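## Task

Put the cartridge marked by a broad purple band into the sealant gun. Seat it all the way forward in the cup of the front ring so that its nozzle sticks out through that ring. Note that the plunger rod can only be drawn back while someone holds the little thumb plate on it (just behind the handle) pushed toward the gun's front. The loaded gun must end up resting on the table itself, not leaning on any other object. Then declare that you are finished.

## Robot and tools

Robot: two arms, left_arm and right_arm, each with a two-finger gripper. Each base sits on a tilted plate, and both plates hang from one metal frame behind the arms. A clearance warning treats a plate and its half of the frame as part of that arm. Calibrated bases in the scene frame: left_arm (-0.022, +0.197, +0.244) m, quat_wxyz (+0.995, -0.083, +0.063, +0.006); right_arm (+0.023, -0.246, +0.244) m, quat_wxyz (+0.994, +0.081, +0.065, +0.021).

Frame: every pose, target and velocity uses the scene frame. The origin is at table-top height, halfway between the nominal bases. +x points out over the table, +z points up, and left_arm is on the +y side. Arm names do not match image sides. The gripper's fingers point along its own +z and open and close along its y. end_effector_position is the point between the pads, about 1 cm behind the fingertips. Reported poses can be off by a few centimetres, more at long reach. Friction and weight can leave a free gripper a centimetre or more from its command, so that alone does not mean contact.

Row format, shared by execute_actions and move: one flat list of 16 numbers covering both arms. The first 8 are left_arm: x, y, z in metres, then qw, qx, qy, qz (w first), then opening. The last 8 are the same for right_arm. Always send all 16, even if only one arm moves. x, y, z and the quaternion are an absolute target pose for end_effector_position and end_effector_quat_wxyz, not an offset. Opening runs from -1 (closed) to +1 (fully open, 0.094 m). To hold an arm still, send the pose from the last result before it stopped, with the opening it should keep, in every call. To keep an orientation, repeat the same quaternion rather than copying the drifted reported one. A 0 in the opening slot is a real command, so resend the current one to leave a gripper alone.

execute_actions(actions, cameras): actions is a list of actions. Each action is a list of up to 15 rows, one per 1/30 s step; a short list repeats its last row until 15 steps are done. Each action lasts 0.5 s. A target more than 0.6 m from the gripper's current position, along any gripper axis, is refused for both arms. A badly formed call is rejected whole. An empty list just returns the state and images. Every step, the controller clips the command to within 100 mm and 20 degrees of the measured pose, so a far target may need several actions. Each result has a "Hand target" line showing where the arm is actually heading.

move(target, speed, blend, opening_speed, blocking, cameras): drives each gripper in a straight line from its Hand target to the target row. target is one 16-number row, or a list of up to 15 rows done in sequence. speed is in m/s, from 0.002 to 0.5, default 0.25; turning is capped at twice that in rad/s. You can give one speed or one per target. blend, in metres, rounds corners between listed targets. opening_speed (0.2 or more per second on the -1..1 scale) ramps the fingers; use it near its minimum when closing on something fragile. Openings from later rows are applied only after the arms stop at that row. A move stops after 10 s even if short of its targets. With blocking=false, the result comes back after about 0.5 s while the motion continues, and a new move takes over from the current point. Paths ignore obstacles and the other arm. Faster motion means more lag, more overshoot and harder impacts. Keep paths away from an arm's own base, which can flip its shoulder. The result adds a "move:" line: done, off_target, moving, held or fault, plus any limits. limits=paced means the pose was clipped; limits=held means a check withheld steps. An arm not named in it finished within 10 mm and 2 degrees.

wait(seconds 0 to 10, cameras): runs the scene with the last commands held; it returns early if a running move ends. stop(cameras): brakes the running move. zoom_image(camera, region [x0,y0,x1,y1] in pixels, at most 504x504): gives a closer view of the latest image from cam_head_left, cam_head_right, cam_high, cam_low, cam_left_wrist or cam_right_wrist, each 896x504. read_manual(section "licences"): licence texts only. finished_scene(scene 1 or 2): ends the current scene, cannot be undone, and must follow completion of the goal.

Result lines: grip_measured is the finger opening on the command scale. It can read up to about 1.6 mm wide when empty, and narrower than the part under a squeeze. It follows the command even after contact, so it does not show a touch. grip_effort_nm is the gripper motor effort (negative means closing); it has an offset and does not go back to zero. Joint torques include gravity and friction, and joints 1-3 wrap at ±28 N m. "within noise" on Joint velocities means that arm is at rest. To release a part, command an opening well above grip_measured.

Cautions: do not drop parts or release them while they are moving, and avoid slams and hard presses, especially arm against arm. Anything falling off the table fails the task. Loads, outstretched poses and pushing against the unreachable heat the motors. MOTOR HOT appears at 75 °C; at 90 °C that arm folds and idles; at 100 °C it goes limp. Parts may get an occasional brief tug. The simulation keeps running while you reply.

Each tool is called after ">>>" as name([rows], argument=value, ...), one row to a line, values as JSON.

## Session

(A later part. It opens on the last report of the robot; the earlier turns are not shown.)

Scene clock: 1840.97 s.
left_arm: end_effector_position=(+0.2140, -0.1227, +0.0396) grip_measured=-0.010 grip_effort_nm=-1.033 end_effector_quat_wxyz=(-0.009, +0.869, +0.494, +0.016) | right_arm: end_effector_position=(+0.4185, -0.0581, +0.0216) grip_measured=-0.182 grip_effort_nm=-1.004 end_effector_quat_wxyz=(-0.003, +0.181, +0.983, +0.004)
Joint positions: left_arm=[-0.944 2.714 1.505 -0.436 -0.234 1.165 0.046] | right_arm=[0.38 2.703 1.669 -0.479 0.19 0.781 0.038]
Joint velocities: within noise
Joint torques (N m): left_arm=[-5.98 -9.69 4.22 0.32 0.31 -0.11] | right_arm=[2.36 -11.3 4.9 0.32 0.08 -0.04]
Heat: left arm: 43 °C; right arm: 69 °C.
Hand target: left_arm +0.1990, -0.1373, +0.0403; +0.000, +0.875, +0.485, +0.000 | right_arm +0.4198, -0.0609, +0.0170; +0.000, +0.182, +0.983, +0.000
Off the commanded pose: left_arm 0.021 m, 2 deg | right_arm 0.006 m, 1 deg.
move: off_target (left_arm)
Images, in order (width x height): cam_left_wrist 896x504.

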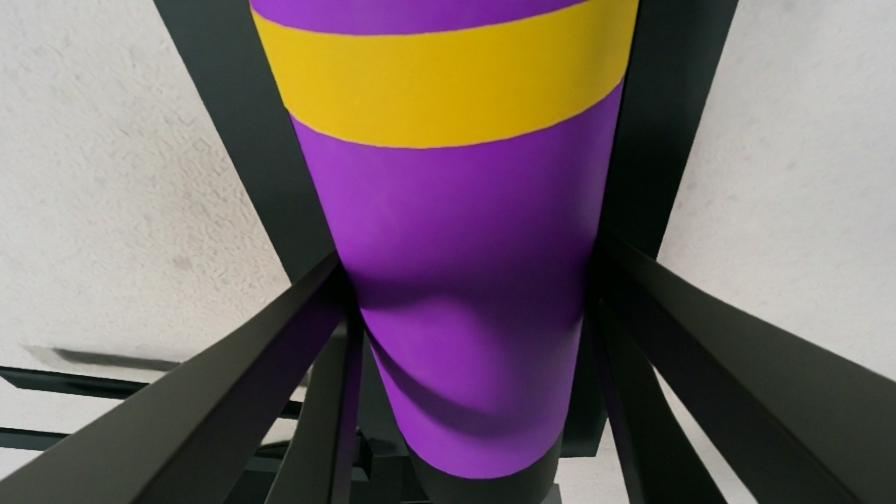

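>>> move([
  [0.2150,-0.1210,0.036,0.0,0.8746,0.4848,0,-0.1,0.420,-0.061,0.017,0,0.1822,0.9833,0,-0.4],
  [0.2150,-0.1210,0.036,0.0,0.8746,0.4848,0,0.2,0.420,-0.061,0.017,0,0.1822,0.9833,0,0.15],
  [0.2150,-0.1200,0.10,0.0,0.8746,0.4848,0,0.2,0.420,-0.058,0.10,0,0.1822,0.9833,0,0.15],
  [0.20,0.02,0.20,0.0,0.8746,0.4848,0,0.0,0.36,-0.19,0.13,0,0.1822,0.9833,0,1],
], cameras=["cam_left_wrist","cam_right_wrist"], speed=0.2)

Scene clock: 1868.10 s.
left_arm: end_effector_position=(+0.2004, +0.0169, +0.1923) grip_measured=+0.003 grip_effort_nm=-0.139 end_effector_quat_wxyz=(-0.004, +0.873, +0.488, +0.001) | right_arm: end_effector_position=(+0.3520, -0.1910, +0.1220) grip_measured=+0.997 grip_effort_nm=0.168 end_effector_quat_wxyz=(-0.017, +0.181, +0.983, -0.010)
Joint positions: left_arm=[-0.787 1.917 0.913 -0.6 -0.211 1.342 0.047] | right_arm=[0.164 2.113 1.057 -0.455 0.189 0.568 0.094]
Joint velocities: within noise
Joint torques (N m): left_arm=[-1.51 -8.77 4.25 0.09 0.02 0.13] | right_arm=[1.84 -11.86 3.44 0.32 -0.05 -0.05]
Heat: left arm: 43 °C; right arm: 70 °C.
Hand target: left_arm +0.2000, +0.0200, +0.1996; +0.000, +0.875, +0.485, +0.000 | right_arm +0.3599, -0.1900, +0.1299; +0.000, +0.182, +0.983, +0.000
Off the commanded pose: left_arm 0.008 m, 1 deg | right_arm 0.011 m, 2 deg.
move: off_target (right_arm); target 4's new opening was sent with right_arm's hand 0.011 m and 2 deg from that target
Images, in order (width x height): cam_left_wrist 896x504, cam_right_wrist 896x504.

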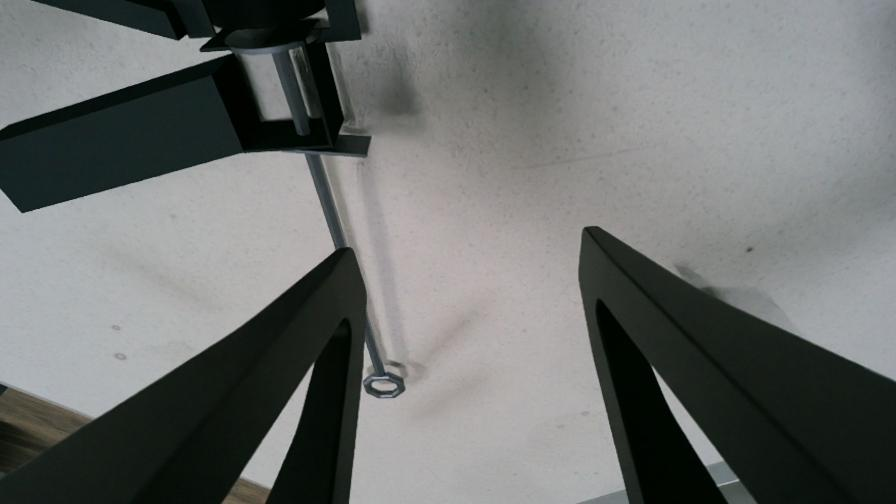

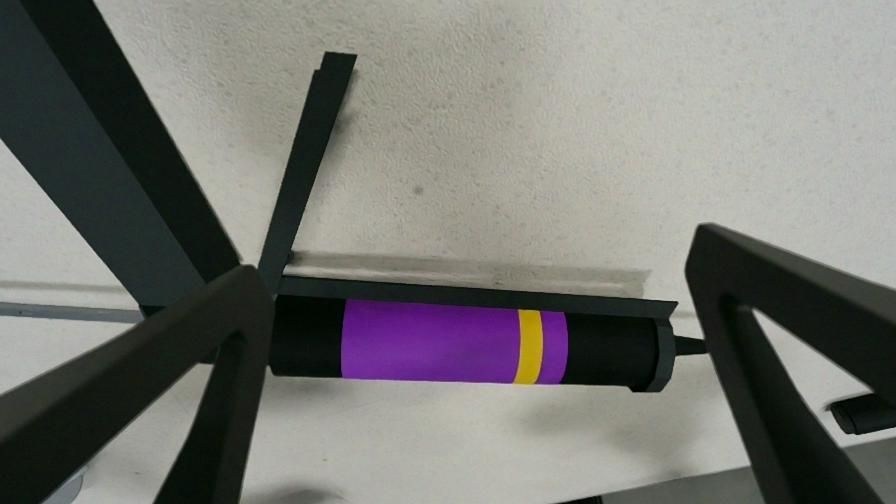

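>>> zoom_image(camera="cam_right_wrist", region=[540, 280, 720, 400])

Scaled by 2.800 from the camera's 896x504 image, which has a finer 1280x720 frame.

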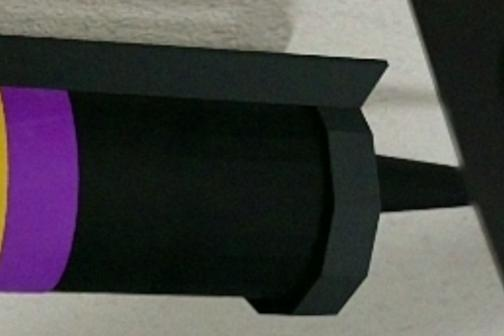

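>>> move([
  [0.24,0.24,0.20,0.0,0.0,1.0,0,0.6,0.38,-0.20,0.15,0,0.1822,0.9833,0,1],
], cameras=["cam_left_wrist","cam_right_wrist"], speed=0.25)

Scene clock: 1893.97 s.
left_arm: end_effector_position=(+0.2249, +0.2374, +0.1890) grip_measured=+0.597 grip_effort_nm=0.139 end_effector_quat_wxyz=(-0.029, +0.013, +1.000, +0.001) | right_arm: end_effector_position=(+0.3686, -0.1982, +0.1365) grip_measured=+0.997 grip_effort_nm=0.168 end_effector_quat_wxyz=(-0.014, +0.178, +0.984, -0.010)
Joint positions: left_arm=[0.054 1.623 0.733 -0.601 -0.164 0.093 0.075] | right_arm=[0.142 2.097 1.127 -0.53 0.189 0.54 0.094]
Joint velocities: within noise
Joint torques (N m): left_arm=[-0.62 -7.68 6.46 0.19 0.08 -0.13] | right_arm=[1.24 -12.4 6.06 0.02 -0.07 -0.06]
Heat: left arm: 42 °C; right arm: 71 °C.
Hand target: left_arm +0.2397, +0.2401, +0.2000; +0.000, +0.000, +1.000, +0.000 | right_arm +0.3799, -0.2001, +0.1498; +0.000, +0.182, +0.983, +0.000
Off the commanded pose: left_arm 0.019 m, 4 deg | right_arm 0.018 m, 2 deg.
move: off_target (left_arm, right_arm)
Images, in order (width x height): cam_left_wrist 896x504, cam_right_wrist 896x504.

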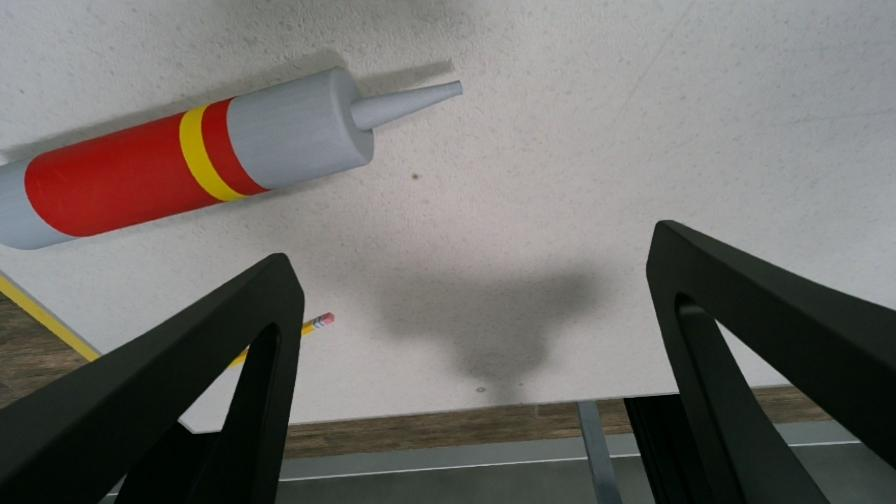

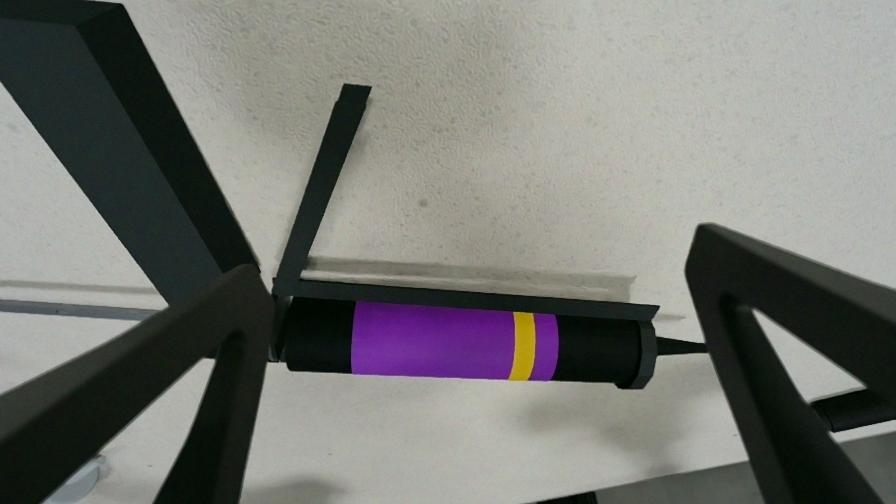

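>>> move([
  [0.27,0.36,0.20,0.0,0.0,1.0,0,1,0.385,-0.165,0.165,0,0.13,0.9915,0,1],
], cameras=["cam_left_wrist","cam_right_wrist"], speed=0.25)

Scene clock: 1918.20 s.
left_arm: end_effector_position=(+0.2669, +0.3607, +0.2012) grip_measured=+0.997 grip_effort_nm=0.139 end_effector_quat_wxyz=(+0.004, -0.007, +1.000, +0.008) | right_arm: end_effector_position=(+0.3783, -0.1687, +0.1552) grip_measured=+0.997 grip_effort_nm=0.168 end_effector_quat_wxyz=(-0.009, +0.136, +0.991, -0.004)
Joint positions: left_arm=[0.45 1.723 1.008 -0.655 -0.102 0.457 0.094] | right_arm=[0.224 2.097 1.204 -0.609 0.189 0.535 0.094]
Joint velocities: within noise
Joint torques (N m): left_arm=[-0.9 -5.18 7.45 0.12 0.05 0.14] | right_arm=[2.95 -11.06 6.48 0.02 0.01 -0.05]
Heat: left arm: 43 °C; right arm: 71 °C.
Hand target: left_arm +0.2700, +0.3600, +0.2000; +0.000, +0.000, +1.000, +0.000 | right_arm +0.3848, -0.1650, +0.1649; +0.000, +0.130, +0.992, +0.000
Off the commanded pose: left_arm 0.003 m, 1 deg | right_arm 0.012 m, 1 deg.
move: off_target (right_arm)
Images, in order (width x height): cam_left_wrist 896x504, cam_right_wrist 896x504.

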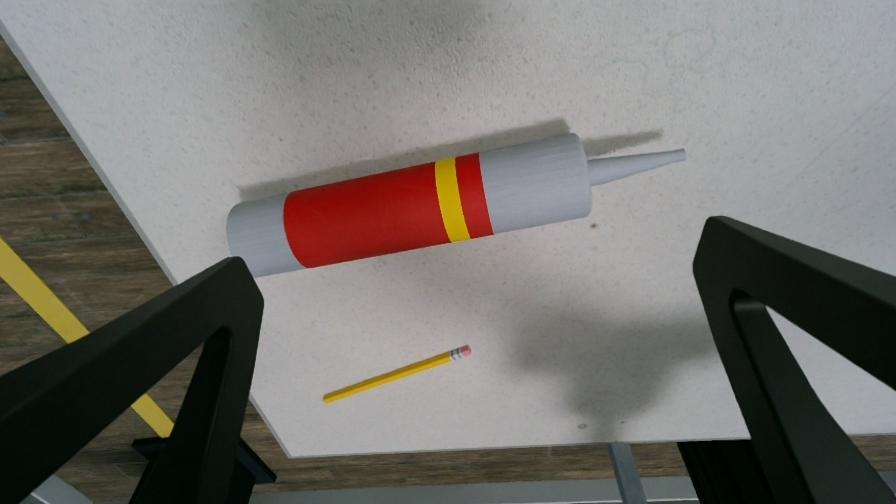

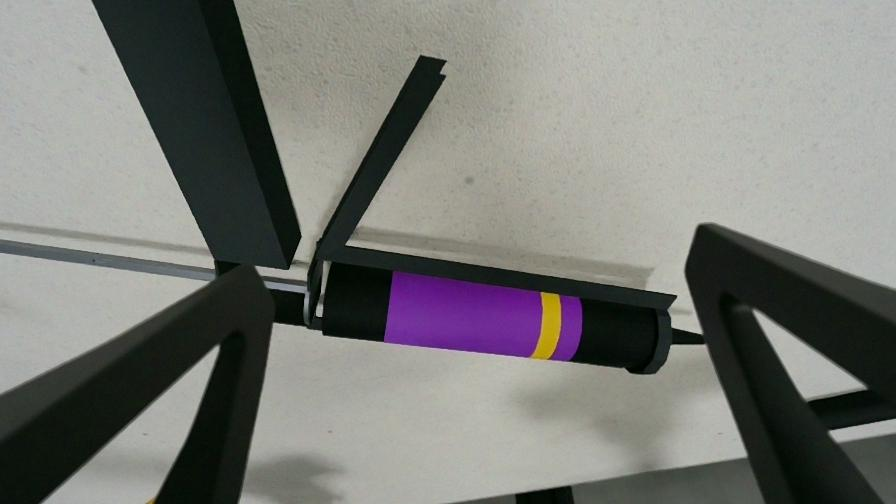

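>>> zoom_image(camera="cam_left_wrist", region=[210, 110, 710, 290])

>>> zoom_image(camera="cam_right_wrist", region=[300, 220, 500, 380])

>>> zoom_image(camera="cam_right_wrist", region=[500, 260, 720, 400])

Scaled by 1.008 from the camera's 896x504 image, which has a finer 1280x720 frame.

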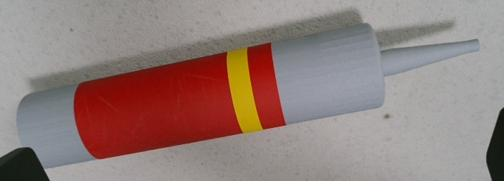

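Scaled by 2.520 from the camera's 896x504 image, which has a finer 1280x720 frame.

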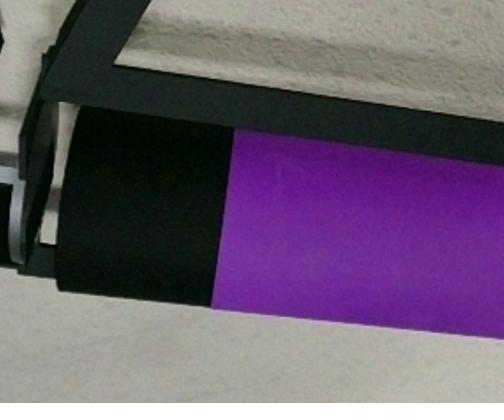

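Scaled by 2.291 from the camera's 896x504 image, which has a finer 1280x720 frame.

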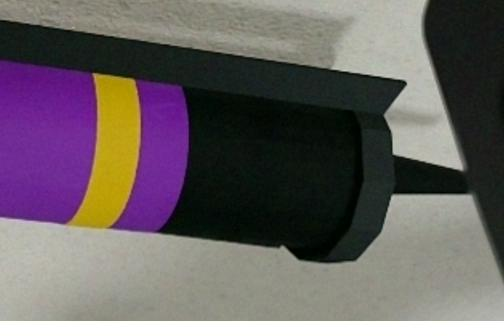

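>>> move([
  [0.27,0.36,0.20,0.0,0.0,1.0,0,1,0.325,-0.165,0.19,0,0.1822,0.9833,0,1],
], cameras=["cam_right_wrist"], speed=0.25)

Scene clock: 1944.27 s.
left_arm: end_effector_position=(+0.2667, +0.3605, +0.2012) grip_measured=+0.997 grip_effort_nm=0.139 end_effector_quat_wxyz=(+0.004, -0.007, +1.000, +0.007) | right_arm: end_effector_position=(+0.3236, -0.1672, +0.1832) grip_measured=+0.997 grip_effort_nm=0.173 end_effector_quat_wxyz=(-0.011, +0.183, +0.983, -0.003)
Joint positions: left_arm=[0.45 1.723 1.008 -0.656 -0.101 0.458 0.094] | right_arm=[0.289 1.887 0.98 -0.61 0.189 0.696 0.094]
Joint velocities: within noise
Joint torques (N m): left_arm=[-0.85 -5.24 7.53 0.12 0.09 0.13] | right_arm=[2.85 -10.11 4.29 0.19 0.06 0.08]
Heat: left arm: 41 °C; right arm: 69 °C.
Hand target: left_arm +0.2700, +0.3599, +0.2000; +0.000, +0.000, +1.000, +0.000 | right_arm +0.3249, -0.1650, +0.1898; +0.000, +0.182, +0.983, +0.000
Off the commanded pose: left_arm 0.004 m, 1 deg | right_arm 0.007 m, 1 deg.
move: done
Images, in order (width x height): cam_right_wrist 896x504.

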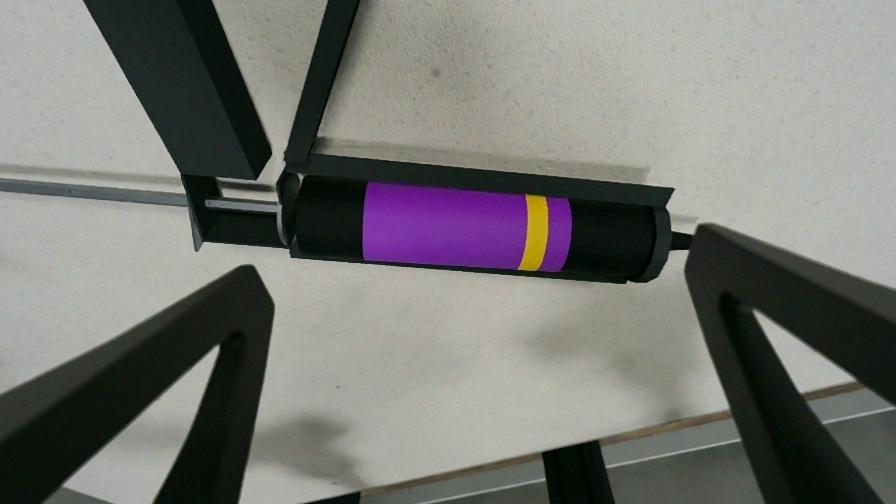

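>>> move([
  [0.27,0.36,0.20,0.0,0.0,1.0,0,1,0.28,-0.195,0.19,0,0.1822,0.9833,0,1],
], cameras=["cam_right_wrist"], speed=0.25)

>>> zoom_image(camera="cam_right_wrist", region=[200, 100, 450, 240])

>>> zoom_image(camera="cam_right_wrist", region=[450, 100, 700, 240])

Scene clock: 1947.93 s.
left_arm: end_effector_position=(+0.2665, +0.3604, +0.2012) grip_measured=+0.997 grip_effort_nm=0.144 end_effector_quat_wxyz=(+0.003, -0.007, +1.000, +0.007) | right_arm: end_effector_position=(+0.2737, -0.1937, +0.1861) grip_measured=+0.997 grip_effort_nm=0.168 end_effector_quat_wxyz=(-0.015, +0.179, +0.984, -0.006)
Joint positions: left_arm=[0.45 1.723 1.008 -0.657 -0.101 0.458 0.094] | right_arm=[0.256 1.712 0.753 -0.564 0.189 0.656 0.094]
Joint velocities: within noise
Joint torques (N m): left_arm=[-0.85 -5.23 7.56 0.13 0.1 0.15] | right_arm=[0.76 -8.18 4.21 0.32 0.02 -0.06]
Heat: left arm: 41 °C; right arm: 68 °C.
Hand target: left_arm +0.2699, +0.3599, +0.2000; +0.000, +0.000, +1.000, +0.000 | right_arm +0.2799, -0.1950, +0.1901; +0.000, +0.182, +0.983, +0.000
Off the commanded pose: left_arm 0.004 m, 1 deg | right_arm 0.008 m, 2 deg.
move: done
Images, in order (width x height): cam_right_wrist 896x504.

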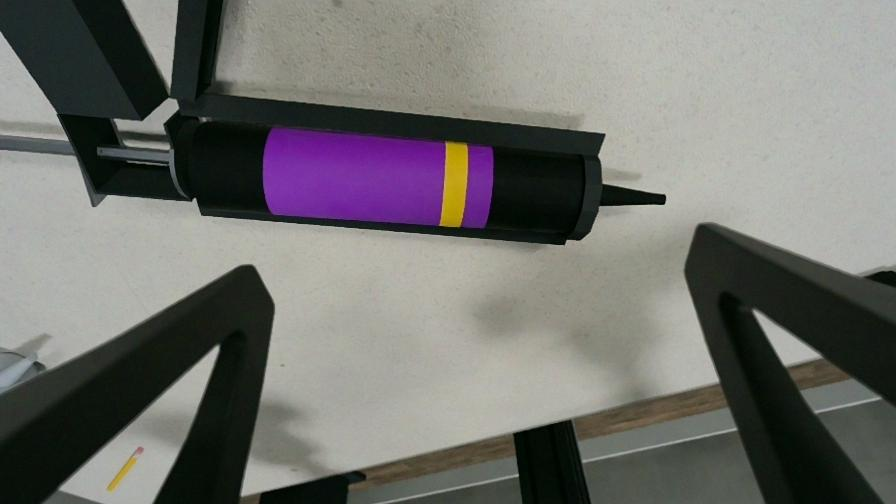

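Scaled by 2.016 from the camera's 896x504 image, which has a finer 1280x720 frame.

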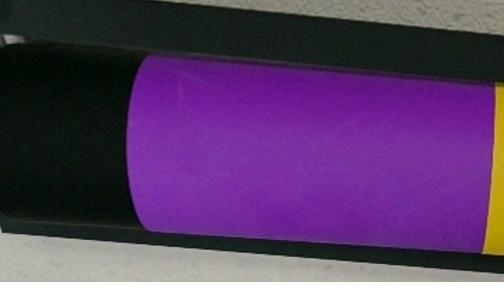

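Scaled by 2.016 from the camera's 896x504 image, which has a finer 1280x720 frame.

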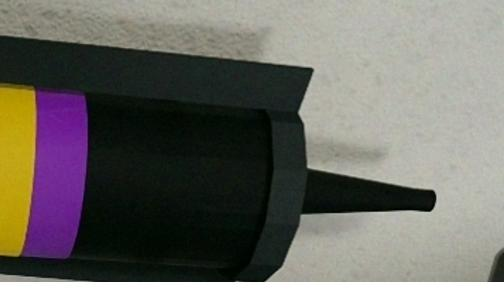

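>>> zoom_image(camera="cam_right_wrist", region=[550, 140, 630, 255])

Scaled by 4.383 from the camera's 896x504 image, which has a finer 1280x720 frame.

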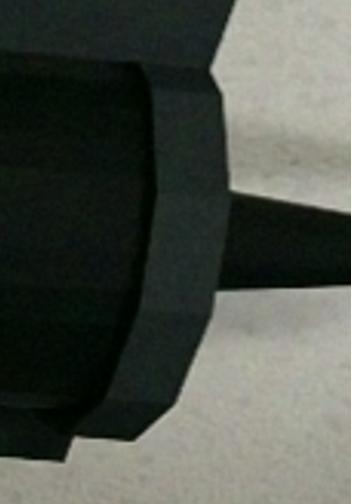

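>>> move([
  [0.24,0.15,0.22,0.0,-0.4848,0.8746,0,1,0.40,-0.17,0.20,0,0.1115,0.9938,0,1],
  [0.21,-0.13,0.17,0.0,-0.4848,0.8746,0,1,0.40,-0.17,0.20,0,0.1115,0.9938,0,1],
], speed=0.25)

Scene clock: 1979.07 s.
left_arm: end_effector_position=(+0.2119, -0.1293, +0.1749) grip_measured=+0.997 grip_effort_nm=0.144 end_effector_quat_wxyz=(-0.002, -0.484, +0.875, -0.012) | right_arm: end_effector_position=(+0.3972, -0.1678, +0.2009) grip_measured=+0.997 grip_effort_nm=0.173 end_effector_quat_wxyz=(+0.004, +0.112, +0.994, +0.002)
Joint positions: left_arm=[-1.007 2.353 1.464 -0.728 -0.19 -2.008 0.094] | right_arm=[0.236 2.025 1.308 -0.757 0.189 0.492 0.094]
Joint velocities: within noise
Joint torques (N m): left_arm=[-2.8 -7.36 7.83 0.13 -0.06 -0.11] | right_arm=[1.4 -8.44 7.5 0.1 0.01 -0.03]
Heat: left arm: 41 °C; right arm: 61 °C.
Hand target: left_arm +0.2100, -0.1298, +0.1700; +0.000, -0.485, +0.875, +0.000 | right_arm +0.3999, -0.1700, +0.1999; +0.000, +0.112, +0.994, +0.000
Off the commanded pose: left_arm 0.005 m, 1 deg | right_arm 0.004 m, 1 deg.
move: done

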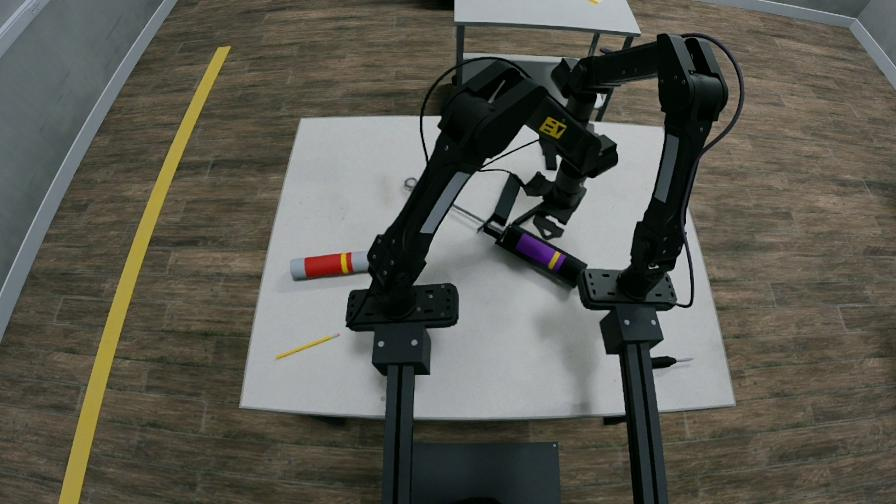

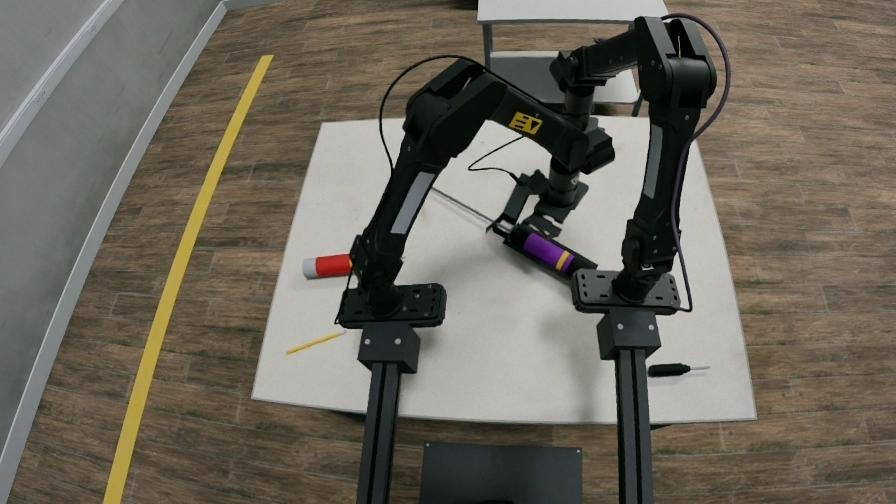

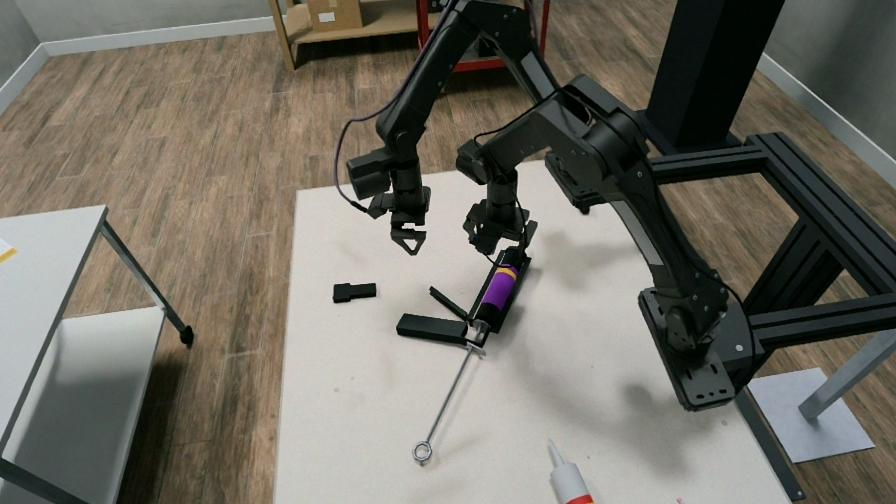

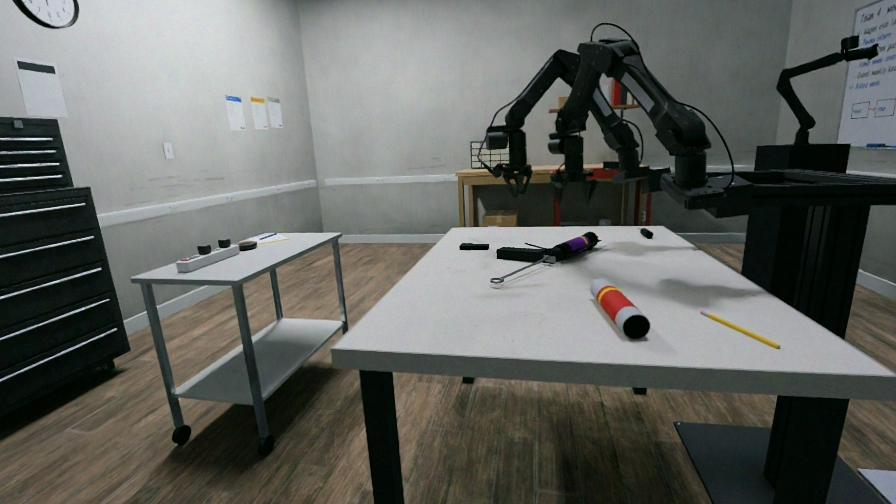

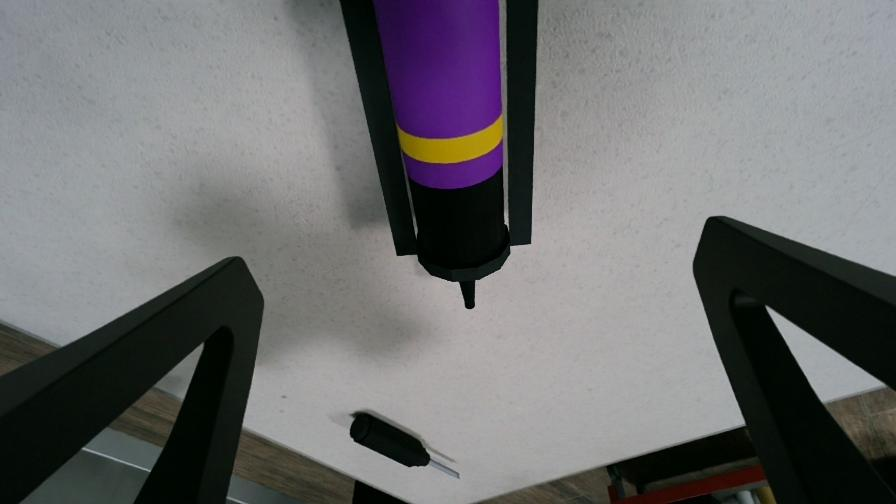

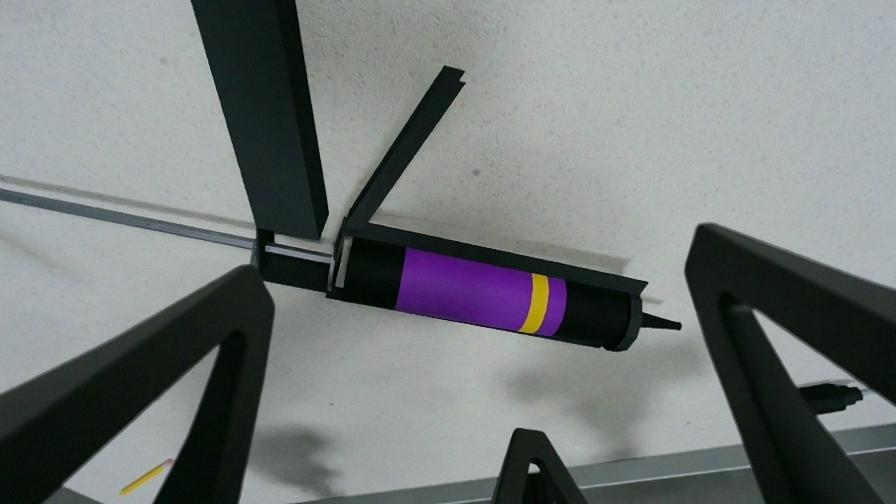

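Excellent view.

>>> zoom_image(camera="cam_left_wrist", region=[390, 170, 540, 320])

>>> zoom_image(camera="cam_left_wrist", region=[330, 0, 570, 200])

Scaled by 3.360 from the camera's 896x504 image, which has a finer 1280x720 frame.

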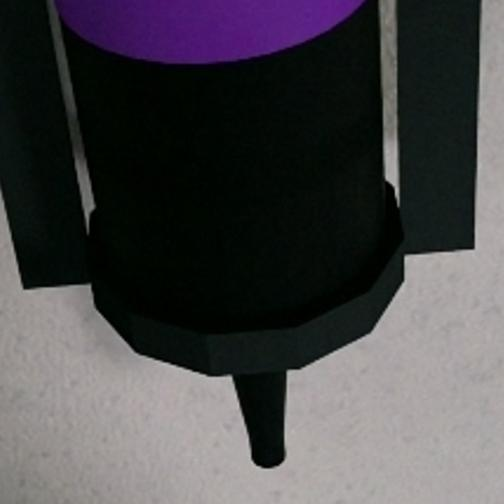

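Scaled by 2.100 from the camera's 896x504 image, which has a finer 1280x720 frame.

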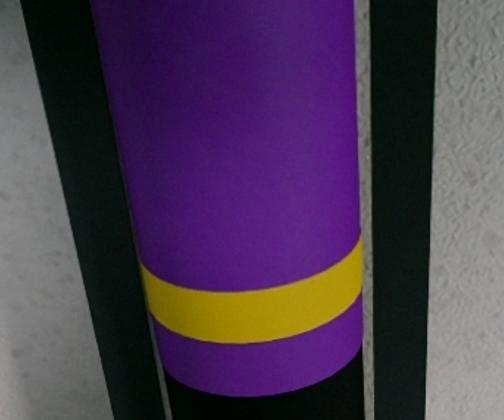

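>>> move([
  [0.23,-0.03,0.20,0.0,0.4848,0.8746,0,0.6,0.40,-0.08,0.15,0,0.1822,0.9833,0,0.6],
  [0.2139,-0.110,0.11,0.0,0.8746,0.4848,0,0.3,0.421,-0.058,0.055,0,0.1822,0.9833,0,0.25],
], cameras=["cam_left_wrist","cam_right_wrist"], speed=0.3)

Scene clock: 2012.37 s.
left_arm: end_effector_position=(+0.2163, -0.0994, +0.1147) grip_measured=+0.303 grip_effort_nm=-0.134 end_effector_quat_wxyz=(-0.006, +0.868, +0.496, +0.002) | right_arm: end_effector_position=(+0.4133, -0.0584, +0.0585) grip_measured=+0.253 grip_effort_nm=-0.125 end_effector_quat_wxyz=(-0.011, +0.181, +0.983, +0.000)
Joint positions: left_arm=[-0.93 2.445 1.357 -0.552 -0.206 1.177 0.061] | right_arm=[0.4 2.598 1.626 -0.562 0.189 0.805 0.059]
Joint velocities: within noise
Joint torques (N m): left_arm=[-3.89 -7.5 6.65 0.33 0.04 0.16] | right_arm=[2.52 -10.91 6.31 0.35 0.14 -0.04]
Heat: left arm: 42 °C; right arm: 61 °C.
Hand target: left_arm +0.2137, -0.1098, +0.1103; +0.000, +0.875, +0.485, +0.000 | right_arm +0.4207, -0.0581, +0.0552; +0.000, +0.182, +0.983, +0.000
Off the commanded pose: left_arm 0.012 m, 2 deg | right_arm 0.008 m, 1 deg.
move: off_target (left_arm); target 2's new opening was sent with left_arm's hand 0.012 m and 2 deg from that target
Images, in order (width x height): cam_left_wrist 896x504, cam_right_wrist 896x504.

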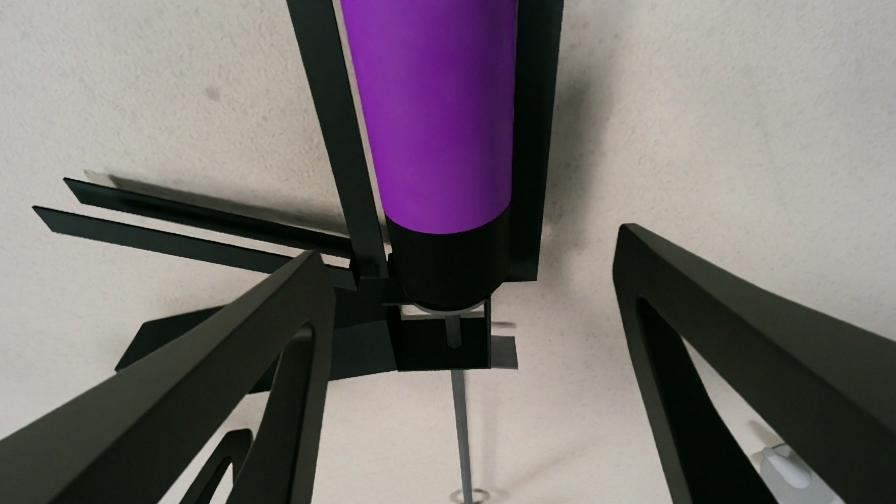

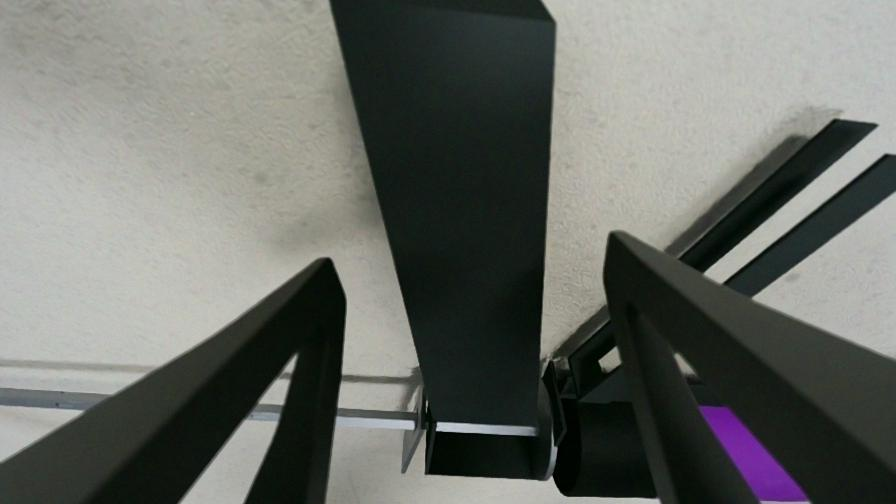

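>>> move([
  [0.2139,-0.118,0.07,0.0,0.8746,0.4848,0,0.3,0.423,-0.060,0.017,0,0.1822,0.9833,0,0.25],
  [0.2155,-0.1205,0.044,0.0,0.8746,0.4848,0,0.2,0.423,-0.060,0.017,0,0.1822,0.9833,0,-0.4],
], cameras=["cam_left_wrist","cam_right_wrist"], speed=0.1)

Scene clock: 2017.43 s.
left_arm: end_effector_position=(+0.2133, -0.1170, +0.0510) grip_measured=+0.203 grip_effort_nm=-0.134 end_effector_quat_wxyz=(-0.004, +0.873, +0.487, +0.002) | right_arm: end_effector_position=(+0.4155, -0.0593, +0.0200) grip_measured=-0.182 grip_effort_nm=-1.009 end_effector_quat_wxyz=(-0.010, +0.183, +0.983, +0.000)
Joint positions: left_arm=[-0.93 2.658 1.449 -0.426 -0.206 1.198 0.056] | right_arm=[0.379 2.71 1.678 -0.497 0.188 0.786 0.038]
Joint velocities: within noise
Joint torques (N m): left_arm=[-2.22 -8.14 5.79 0.38 0.06 0.14] | right_arm=[2.43 -11.28 5.94 0.33 0.11 -0.07]
Heat: left arm: 41 °C; right arm: 61 °C.
Hand target: left_arm +0.2154, -0.1204, +0.0442; +0.000, +0.875, +0.485, +0.000 | right_arm +0.4229, -0.0601, +0.0172; +0.000, +0.182, +0.983, +0.000
Off the commanded pose: left_arm 0.008 m, 1 deg | right_arm 0.008 m, 1 deg.
move: done
Images, in order (width x height): cam_left_wrist 896x504, cam_right_wrist 896x504.

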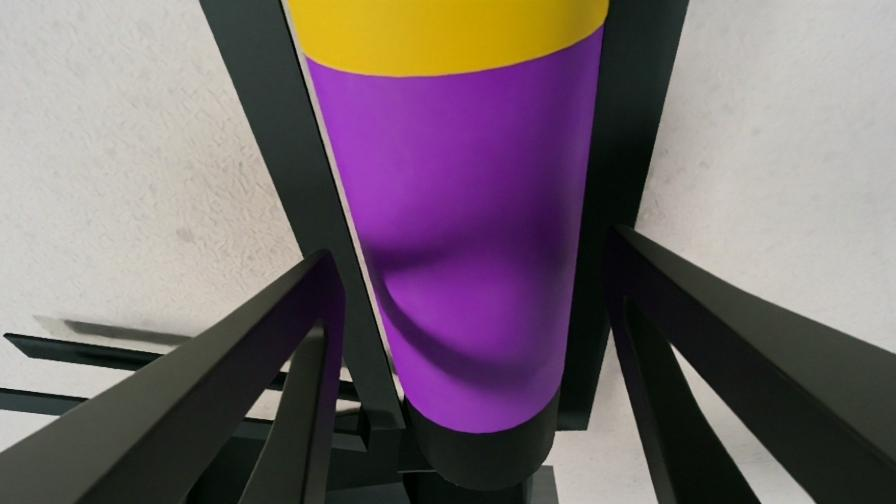

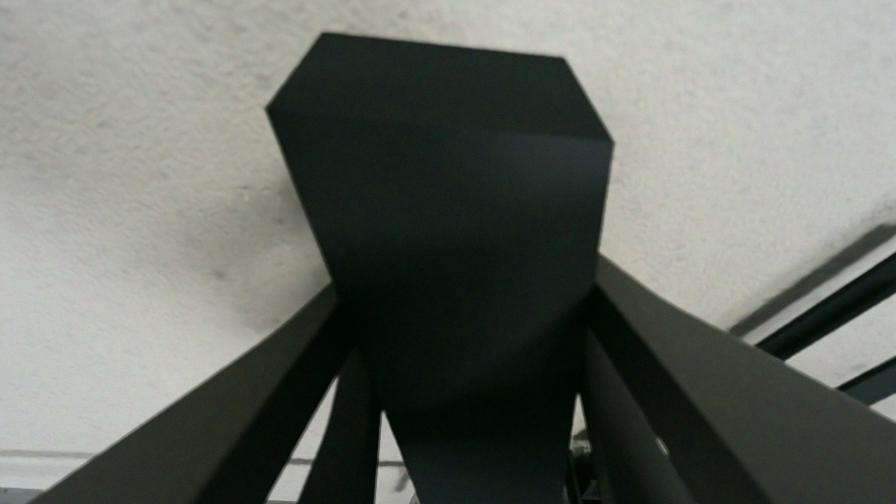

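>>> move([
  [0.2152,-0.1193,0.030,0.0,0.8746,0.4848,0,0.2,0.423,-0.060,0.017,0,0.1822,0.9833,0,-0.4],
], cameras=["cam_left_wrist"], speed=0.1)

Scene clock: 2023.73 s.
left_arm: end_effector_position=(+0.2138, -0.1169, +0.0385) grip_measured=+0.203 grip_effort_nm=-0.134 end_effector_quat_wxyz=(-0.002, +0.873, +0.487, +0.002) | right_arm: end_effector_position=(+0.4155, -0.0593, +0.0200) grip_measured=-0.182 grip_effort_nm=-1.004 end_effector_quat_wxyz=(-0.010, +0.183, +0.983, +0.000)
Joint positions: left_arm=[-0.923 2.694 1.458 -0.394 -0.206 1.207 0.056] | right_arm=[0.379 2.71 1.678 -0.497 0.188 0.786 0.038]
Joint velocities: within noise
Joint torques (N m): left_arm=[-2.15 -7.86 5.75 0.38 0.07 0.18] | right_arm=[2.4 -11.29 5.91 0.33 0.12 -0.1]
Heat: left arm: 41 °C; right arm: 61 °C.
Hand target: left_arm +0.2150, -0.1191, +0.0302; +0.000, +0.875, +0.485, +0.000 | right_arm +0.4229, -0.0601, +0.0172; +0.000, +0.182, +0.983, +0.000
Off the commanded pose: left_arm 0.009 m, 0 deg | right_arm 0.008 m, 1 deg.
move: done
Images, in order (width x height): cam_left_wrist 896x504.

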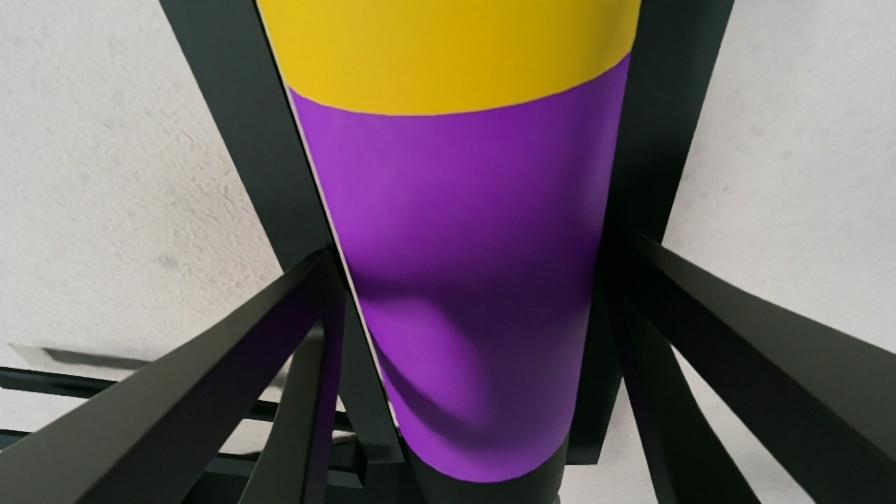

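>>> move([
  [0.2152,-0.1193,0.031,0.0,0.8746,0.4848,0,-0.1,0.423,-0.060,0.017,0,0.1822,0.9833,0,-0.4],
], cameras=["cam_left_wrist"], opening_speed=0.3)

>>> move([
  [0.2152,-0.1193,0.046,0.0,0.8746,0.4848,0,-0.1,0.423,-0.060,0.017,0,0.1822,0.9833,0,-0.4],
], cameras=["cam_left_wrist"], speed=0.03)

Scene clock: 2027.87 s.
left_arm: end_effector_position=(+0.2138, -0.1169, +0.0385) grip_measured=-0.006 grip_effort_nm=-1.013 end_effector_quat_wxyz=(-0.002, +0.874, +0.486, +0.002) | right_arm: end_effector_position=(+0.4155, -0.0593, +0.0200) grip_measured=-0.182 grip_effort_nm=-1.004 end_effector_quat_wxyz=(-0.010, +0.183, +0.983, +0.000)
Joint positions: left_arm=[-0.923 2.694 1.458 -0.394 -0.206 1.209 0.047] | right_arm=[0.379 2.71 1.678 -0.497 0.188 0.786 0.038]
Joint velocities: within noise
Joint torques (N m): left_arm=[-2.21 -8.23 5.61 0.36 0.02 0.13] | right_arm=[2.44 -11.4 5.91 0.33 0.11 -0.1]
Heat: left arm: 41 °C; right arm: 61 °C.
Hand target: left_arm +0.2151, -0.1191, +0.0311; +0.000, +0.875, +0.485, +0.000 | right_arm +0.4229, -0.0601, +0.0172; +0.000, +0.182, +0.983, +0.000
Off the commanded pose: left_arm 0.008 m, 0 deg | right_arm 0.008 m, 1 deg.
move: done
Images, in order (width x height): cam_left_wrist 896x504.

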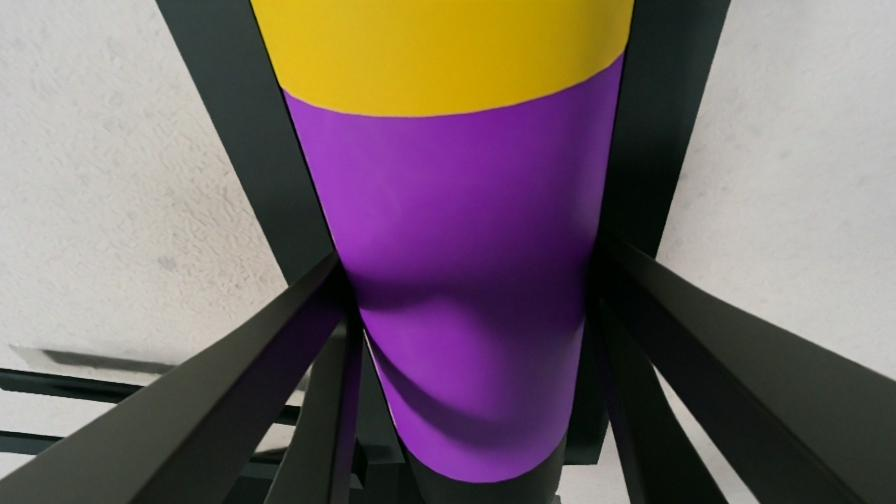

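Scene clock: 2028.60 s.
left_arm: end_effector_position=(+0.2135, -0.1166, +0.0385) grip_measured=-0.007 grip_effort_nm=-1.023 end_effector_quat_wxyz=(-0.003, +0.874, +0.486, +0.002) | right_arm: end_effector_position=(+0.4155, -0.0593, +0.0200) grip_measured=-0.182 grip_effort_nm=-1.009 end_effector_quat_wxyz=(-0.010, +0.183, +0.983, +0.000)
Joint positions: left_arm=[-0.923 2.694 1.458 -0.395 -0.206 1.209 0.047] | right_arm=[0.379 2.71 1.678 -0.497 0.188 0.786 0.038]
Joint velocities: within noise
Joint torques (N m): left_arm=[-2.85 -11.36 4.07 0.1 0.01 0.07] | right_arm=[2.39 -11.29 5.89 0.32 0.12 -0.08]
Heat: left arm: 42 °C; right arm: 61 °C.
Hand target: left_arm +0.2151, -0.1192, +0.0458; +0.000, +0.875, +0.485, +0.000 | right_arm +0.4229, -0.0601, +0.0172; +0.000, +0.182, +0.983, +0.000
Off the commanded pose: left_arm 0.008 m, 0 deg | right_arm 0.008 m, 1 deg.
move: done
Images, in order (width x height): cam_left_wrist 896x504.

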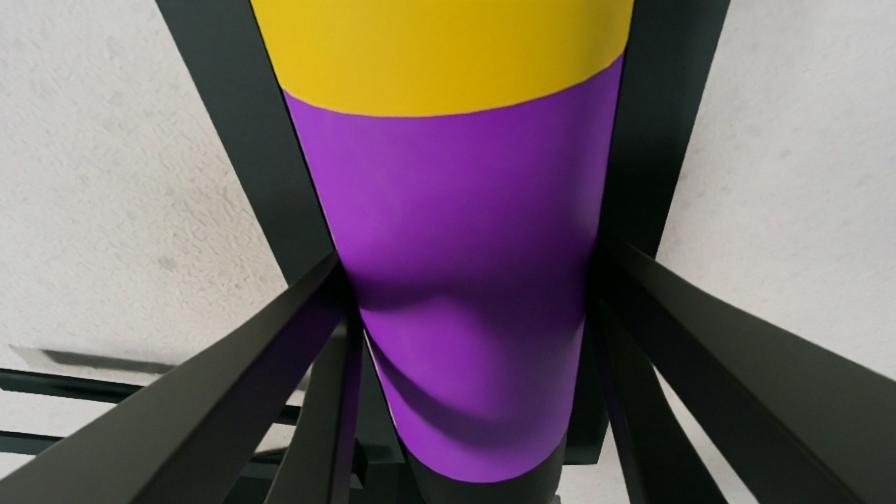

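>>> move([
  [0.2152,-0.1193,0.053,0.0,0.8746,0.4848,0,-0.1,0.423,-0.060,0.017,0,0.1822,0.9833,0,-0.4],
], cameras=["cam_left_wrist"], speed=0.03)

Scene clock: 2030.87 s.
left_arm: end_effector_position=(+0.2135, -0.1165, +0.0385) grip_measured=-0.007 grip_effort_nm=-1.023 end_effector_quat_wxyz=(-0.003, +0.874, +0.486, +0.002) | right_arm: end_effector_position=(+0.4155, -0.0593, +0.0200) grip_measured=-0.182 grip_effort_nm=-1.009 end_effector_quat_wxyz=(-0.010, +0.183, +0.983, +0.000)
Joint positions: left_arm=[-0.923 2.694 1.458 -0.396 -0.206 1.209 0.047] | right_arm=[0.379 2.71 1.678 -0.497 0.188 0.786 0.038]
Joint velocities: within noise
Joint torques (N m): left_arm=[-3.19 -12.93 3.49 -0.01 0 0.04] | right_arm=[2.41 -11.3 5.89 0.33 0.13 -0.09]
Heat: left arm: 43 °C; right arm: 61 °C.
Hand target: left_arm +0.2151, -0.1193, +0.0525; +0.000, +0.875, +0.485, +0.000 | right_arm +0.4229, -0.0601, +0.0172; +0.000, +0.182, +0.983, +0.000
Off the commanded pose: left_arm 0.015 m, 0 deg | right_arm 0.008 m, 1 deg.
move: off_target (left_arm)
Images, in order (width x height): cam_left_wrist 896x504.

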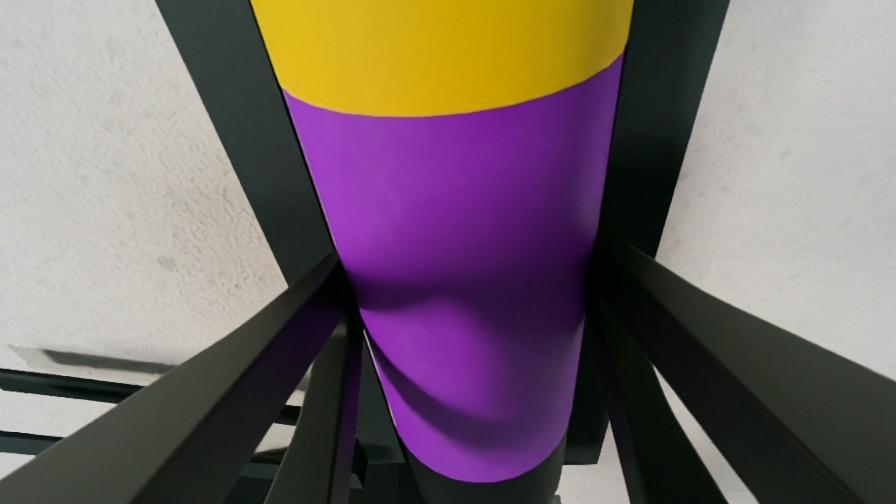

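>>> move([
  [0.2152,-0.1193,0.057,0.0,0.8746,0.4848,0,-0.1,0.423,-0.060,0.017,0,0.1822,0.9833,0,-0.4],
], cameras=[], speed=0.03)

>>> move([
  [0.2152,-0.1193,0.061,0.0,0.8746,0.4848,0,-0.1,0.423,-0.060,0.017,0,0.1822,0.9833,0,-0.4],
], cameras=["cam_left_wrist"], speed=0.03)

Scene clock: 2033.60 s.
left_arm: end_effector_position=(+0.2134, -0.1164, +0.0385) grip_measured=-0.007 grip_effort_nm=-1.023 end_effector_quat_wxyz=(-0.003, +0.874, +0.486, +0.002) | right_arm: end_effector_position=(+0.4155, -0.0593, +0.0200) grip_measured=-0.182 grip_effort_nm=-1.004 end_effector_quat_wxyz=(-0.010, +0.183, +0.983, +0.000)
Joint positions: left_arm=[-0.923 2.694 1.458 -0.397 -0.206 1.209 0.047] | right_arm=[0.379 2.71 1.678 -0.497 0.188 0.786 0.038]
Joint velocities: within noise
Joint torques (N m): left_arm=[-3.36 -13.71 3.22 -0.09 -0.01 -0.03] | right_arm=[2.37 -11.33 5.89 0.35 0.11 -0.08]
Heat: left arm: 45 °C; right arm: 61 °C.
Hand target: left_arm +0.2151, -0.1193, +0.0561; +0.000, +0.875, +0.485, +0.000 | right_arm +0.4229, -0.0601, +0.0172; +0.000, +0.182, +0.983, +0.000
Off the commanded pose: left_arm 0.019 m, 0 deg | right_arm 0.008 m, 1 deg.
move: off_target (left_arm)
No camera images: "cameras" was empty.

Scene clock: 2034.30 s.
left_arm: end_effector_position=(+0.2129, -0.1158, +0.0385) grip_measured=-0.007 grip_effort_nm=-1.028 end_effector_quat_wxyz=(-0.005, +0.874, +0.485, +0.002) | right_arm: end_effector_position=(+0.4155, -0.0593, +0.0200) grip_measured=-0.182 grip_effort_nm=-1.004 end_effector_quat_wxyz=(-0.010, +0.183, +0.983, +0.000)
Joint positions: left_arm=[-0.923 2.694 1.458 -0.4 -0.206 1.209 0.047] | right_arm=[0.379 2.71 1.678 -0.497 0.188 0.786 0.038]
Joint velocities: within noise
Joint torques (N m): left_arm=[-3.41 -14.6 3.12 -0.14 0.04 -0.07] | right_arm=[2.45 -11.25 5.96 0.33 0.11 -0.08]
Heat: left arm: 46 °C; right arm: 61 °C.
Hand target: left_arm +0.2151, -0.1193, +0.0597; +0.000, +0.875, +0.485, +0.000 | right_arm +0.4229, -0.0601, +0.0172; +0.000, +0.182, +0.983, +0.000
Off the commanded pose: left_arm 0.023 m, 1 deg | right_arm 0.008 m, 1 deg.
move: off_target (left_arm)
Images, in order (width x height): cam_left_wrist 896x504.

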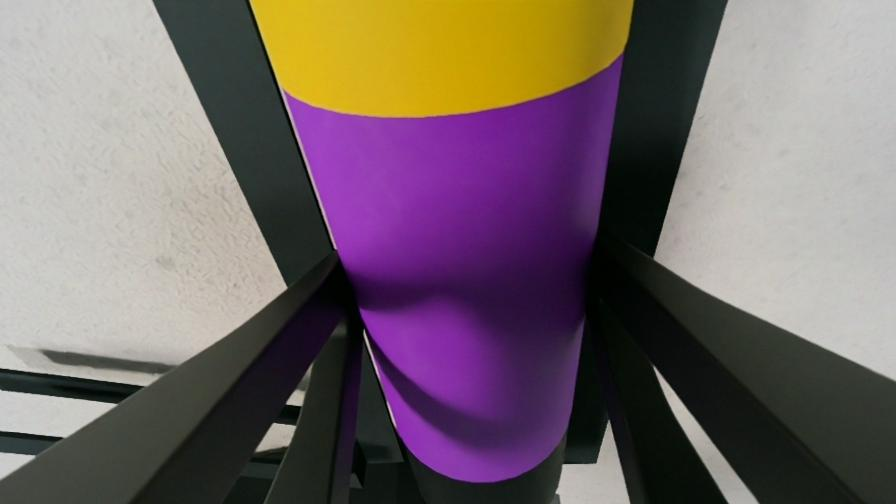

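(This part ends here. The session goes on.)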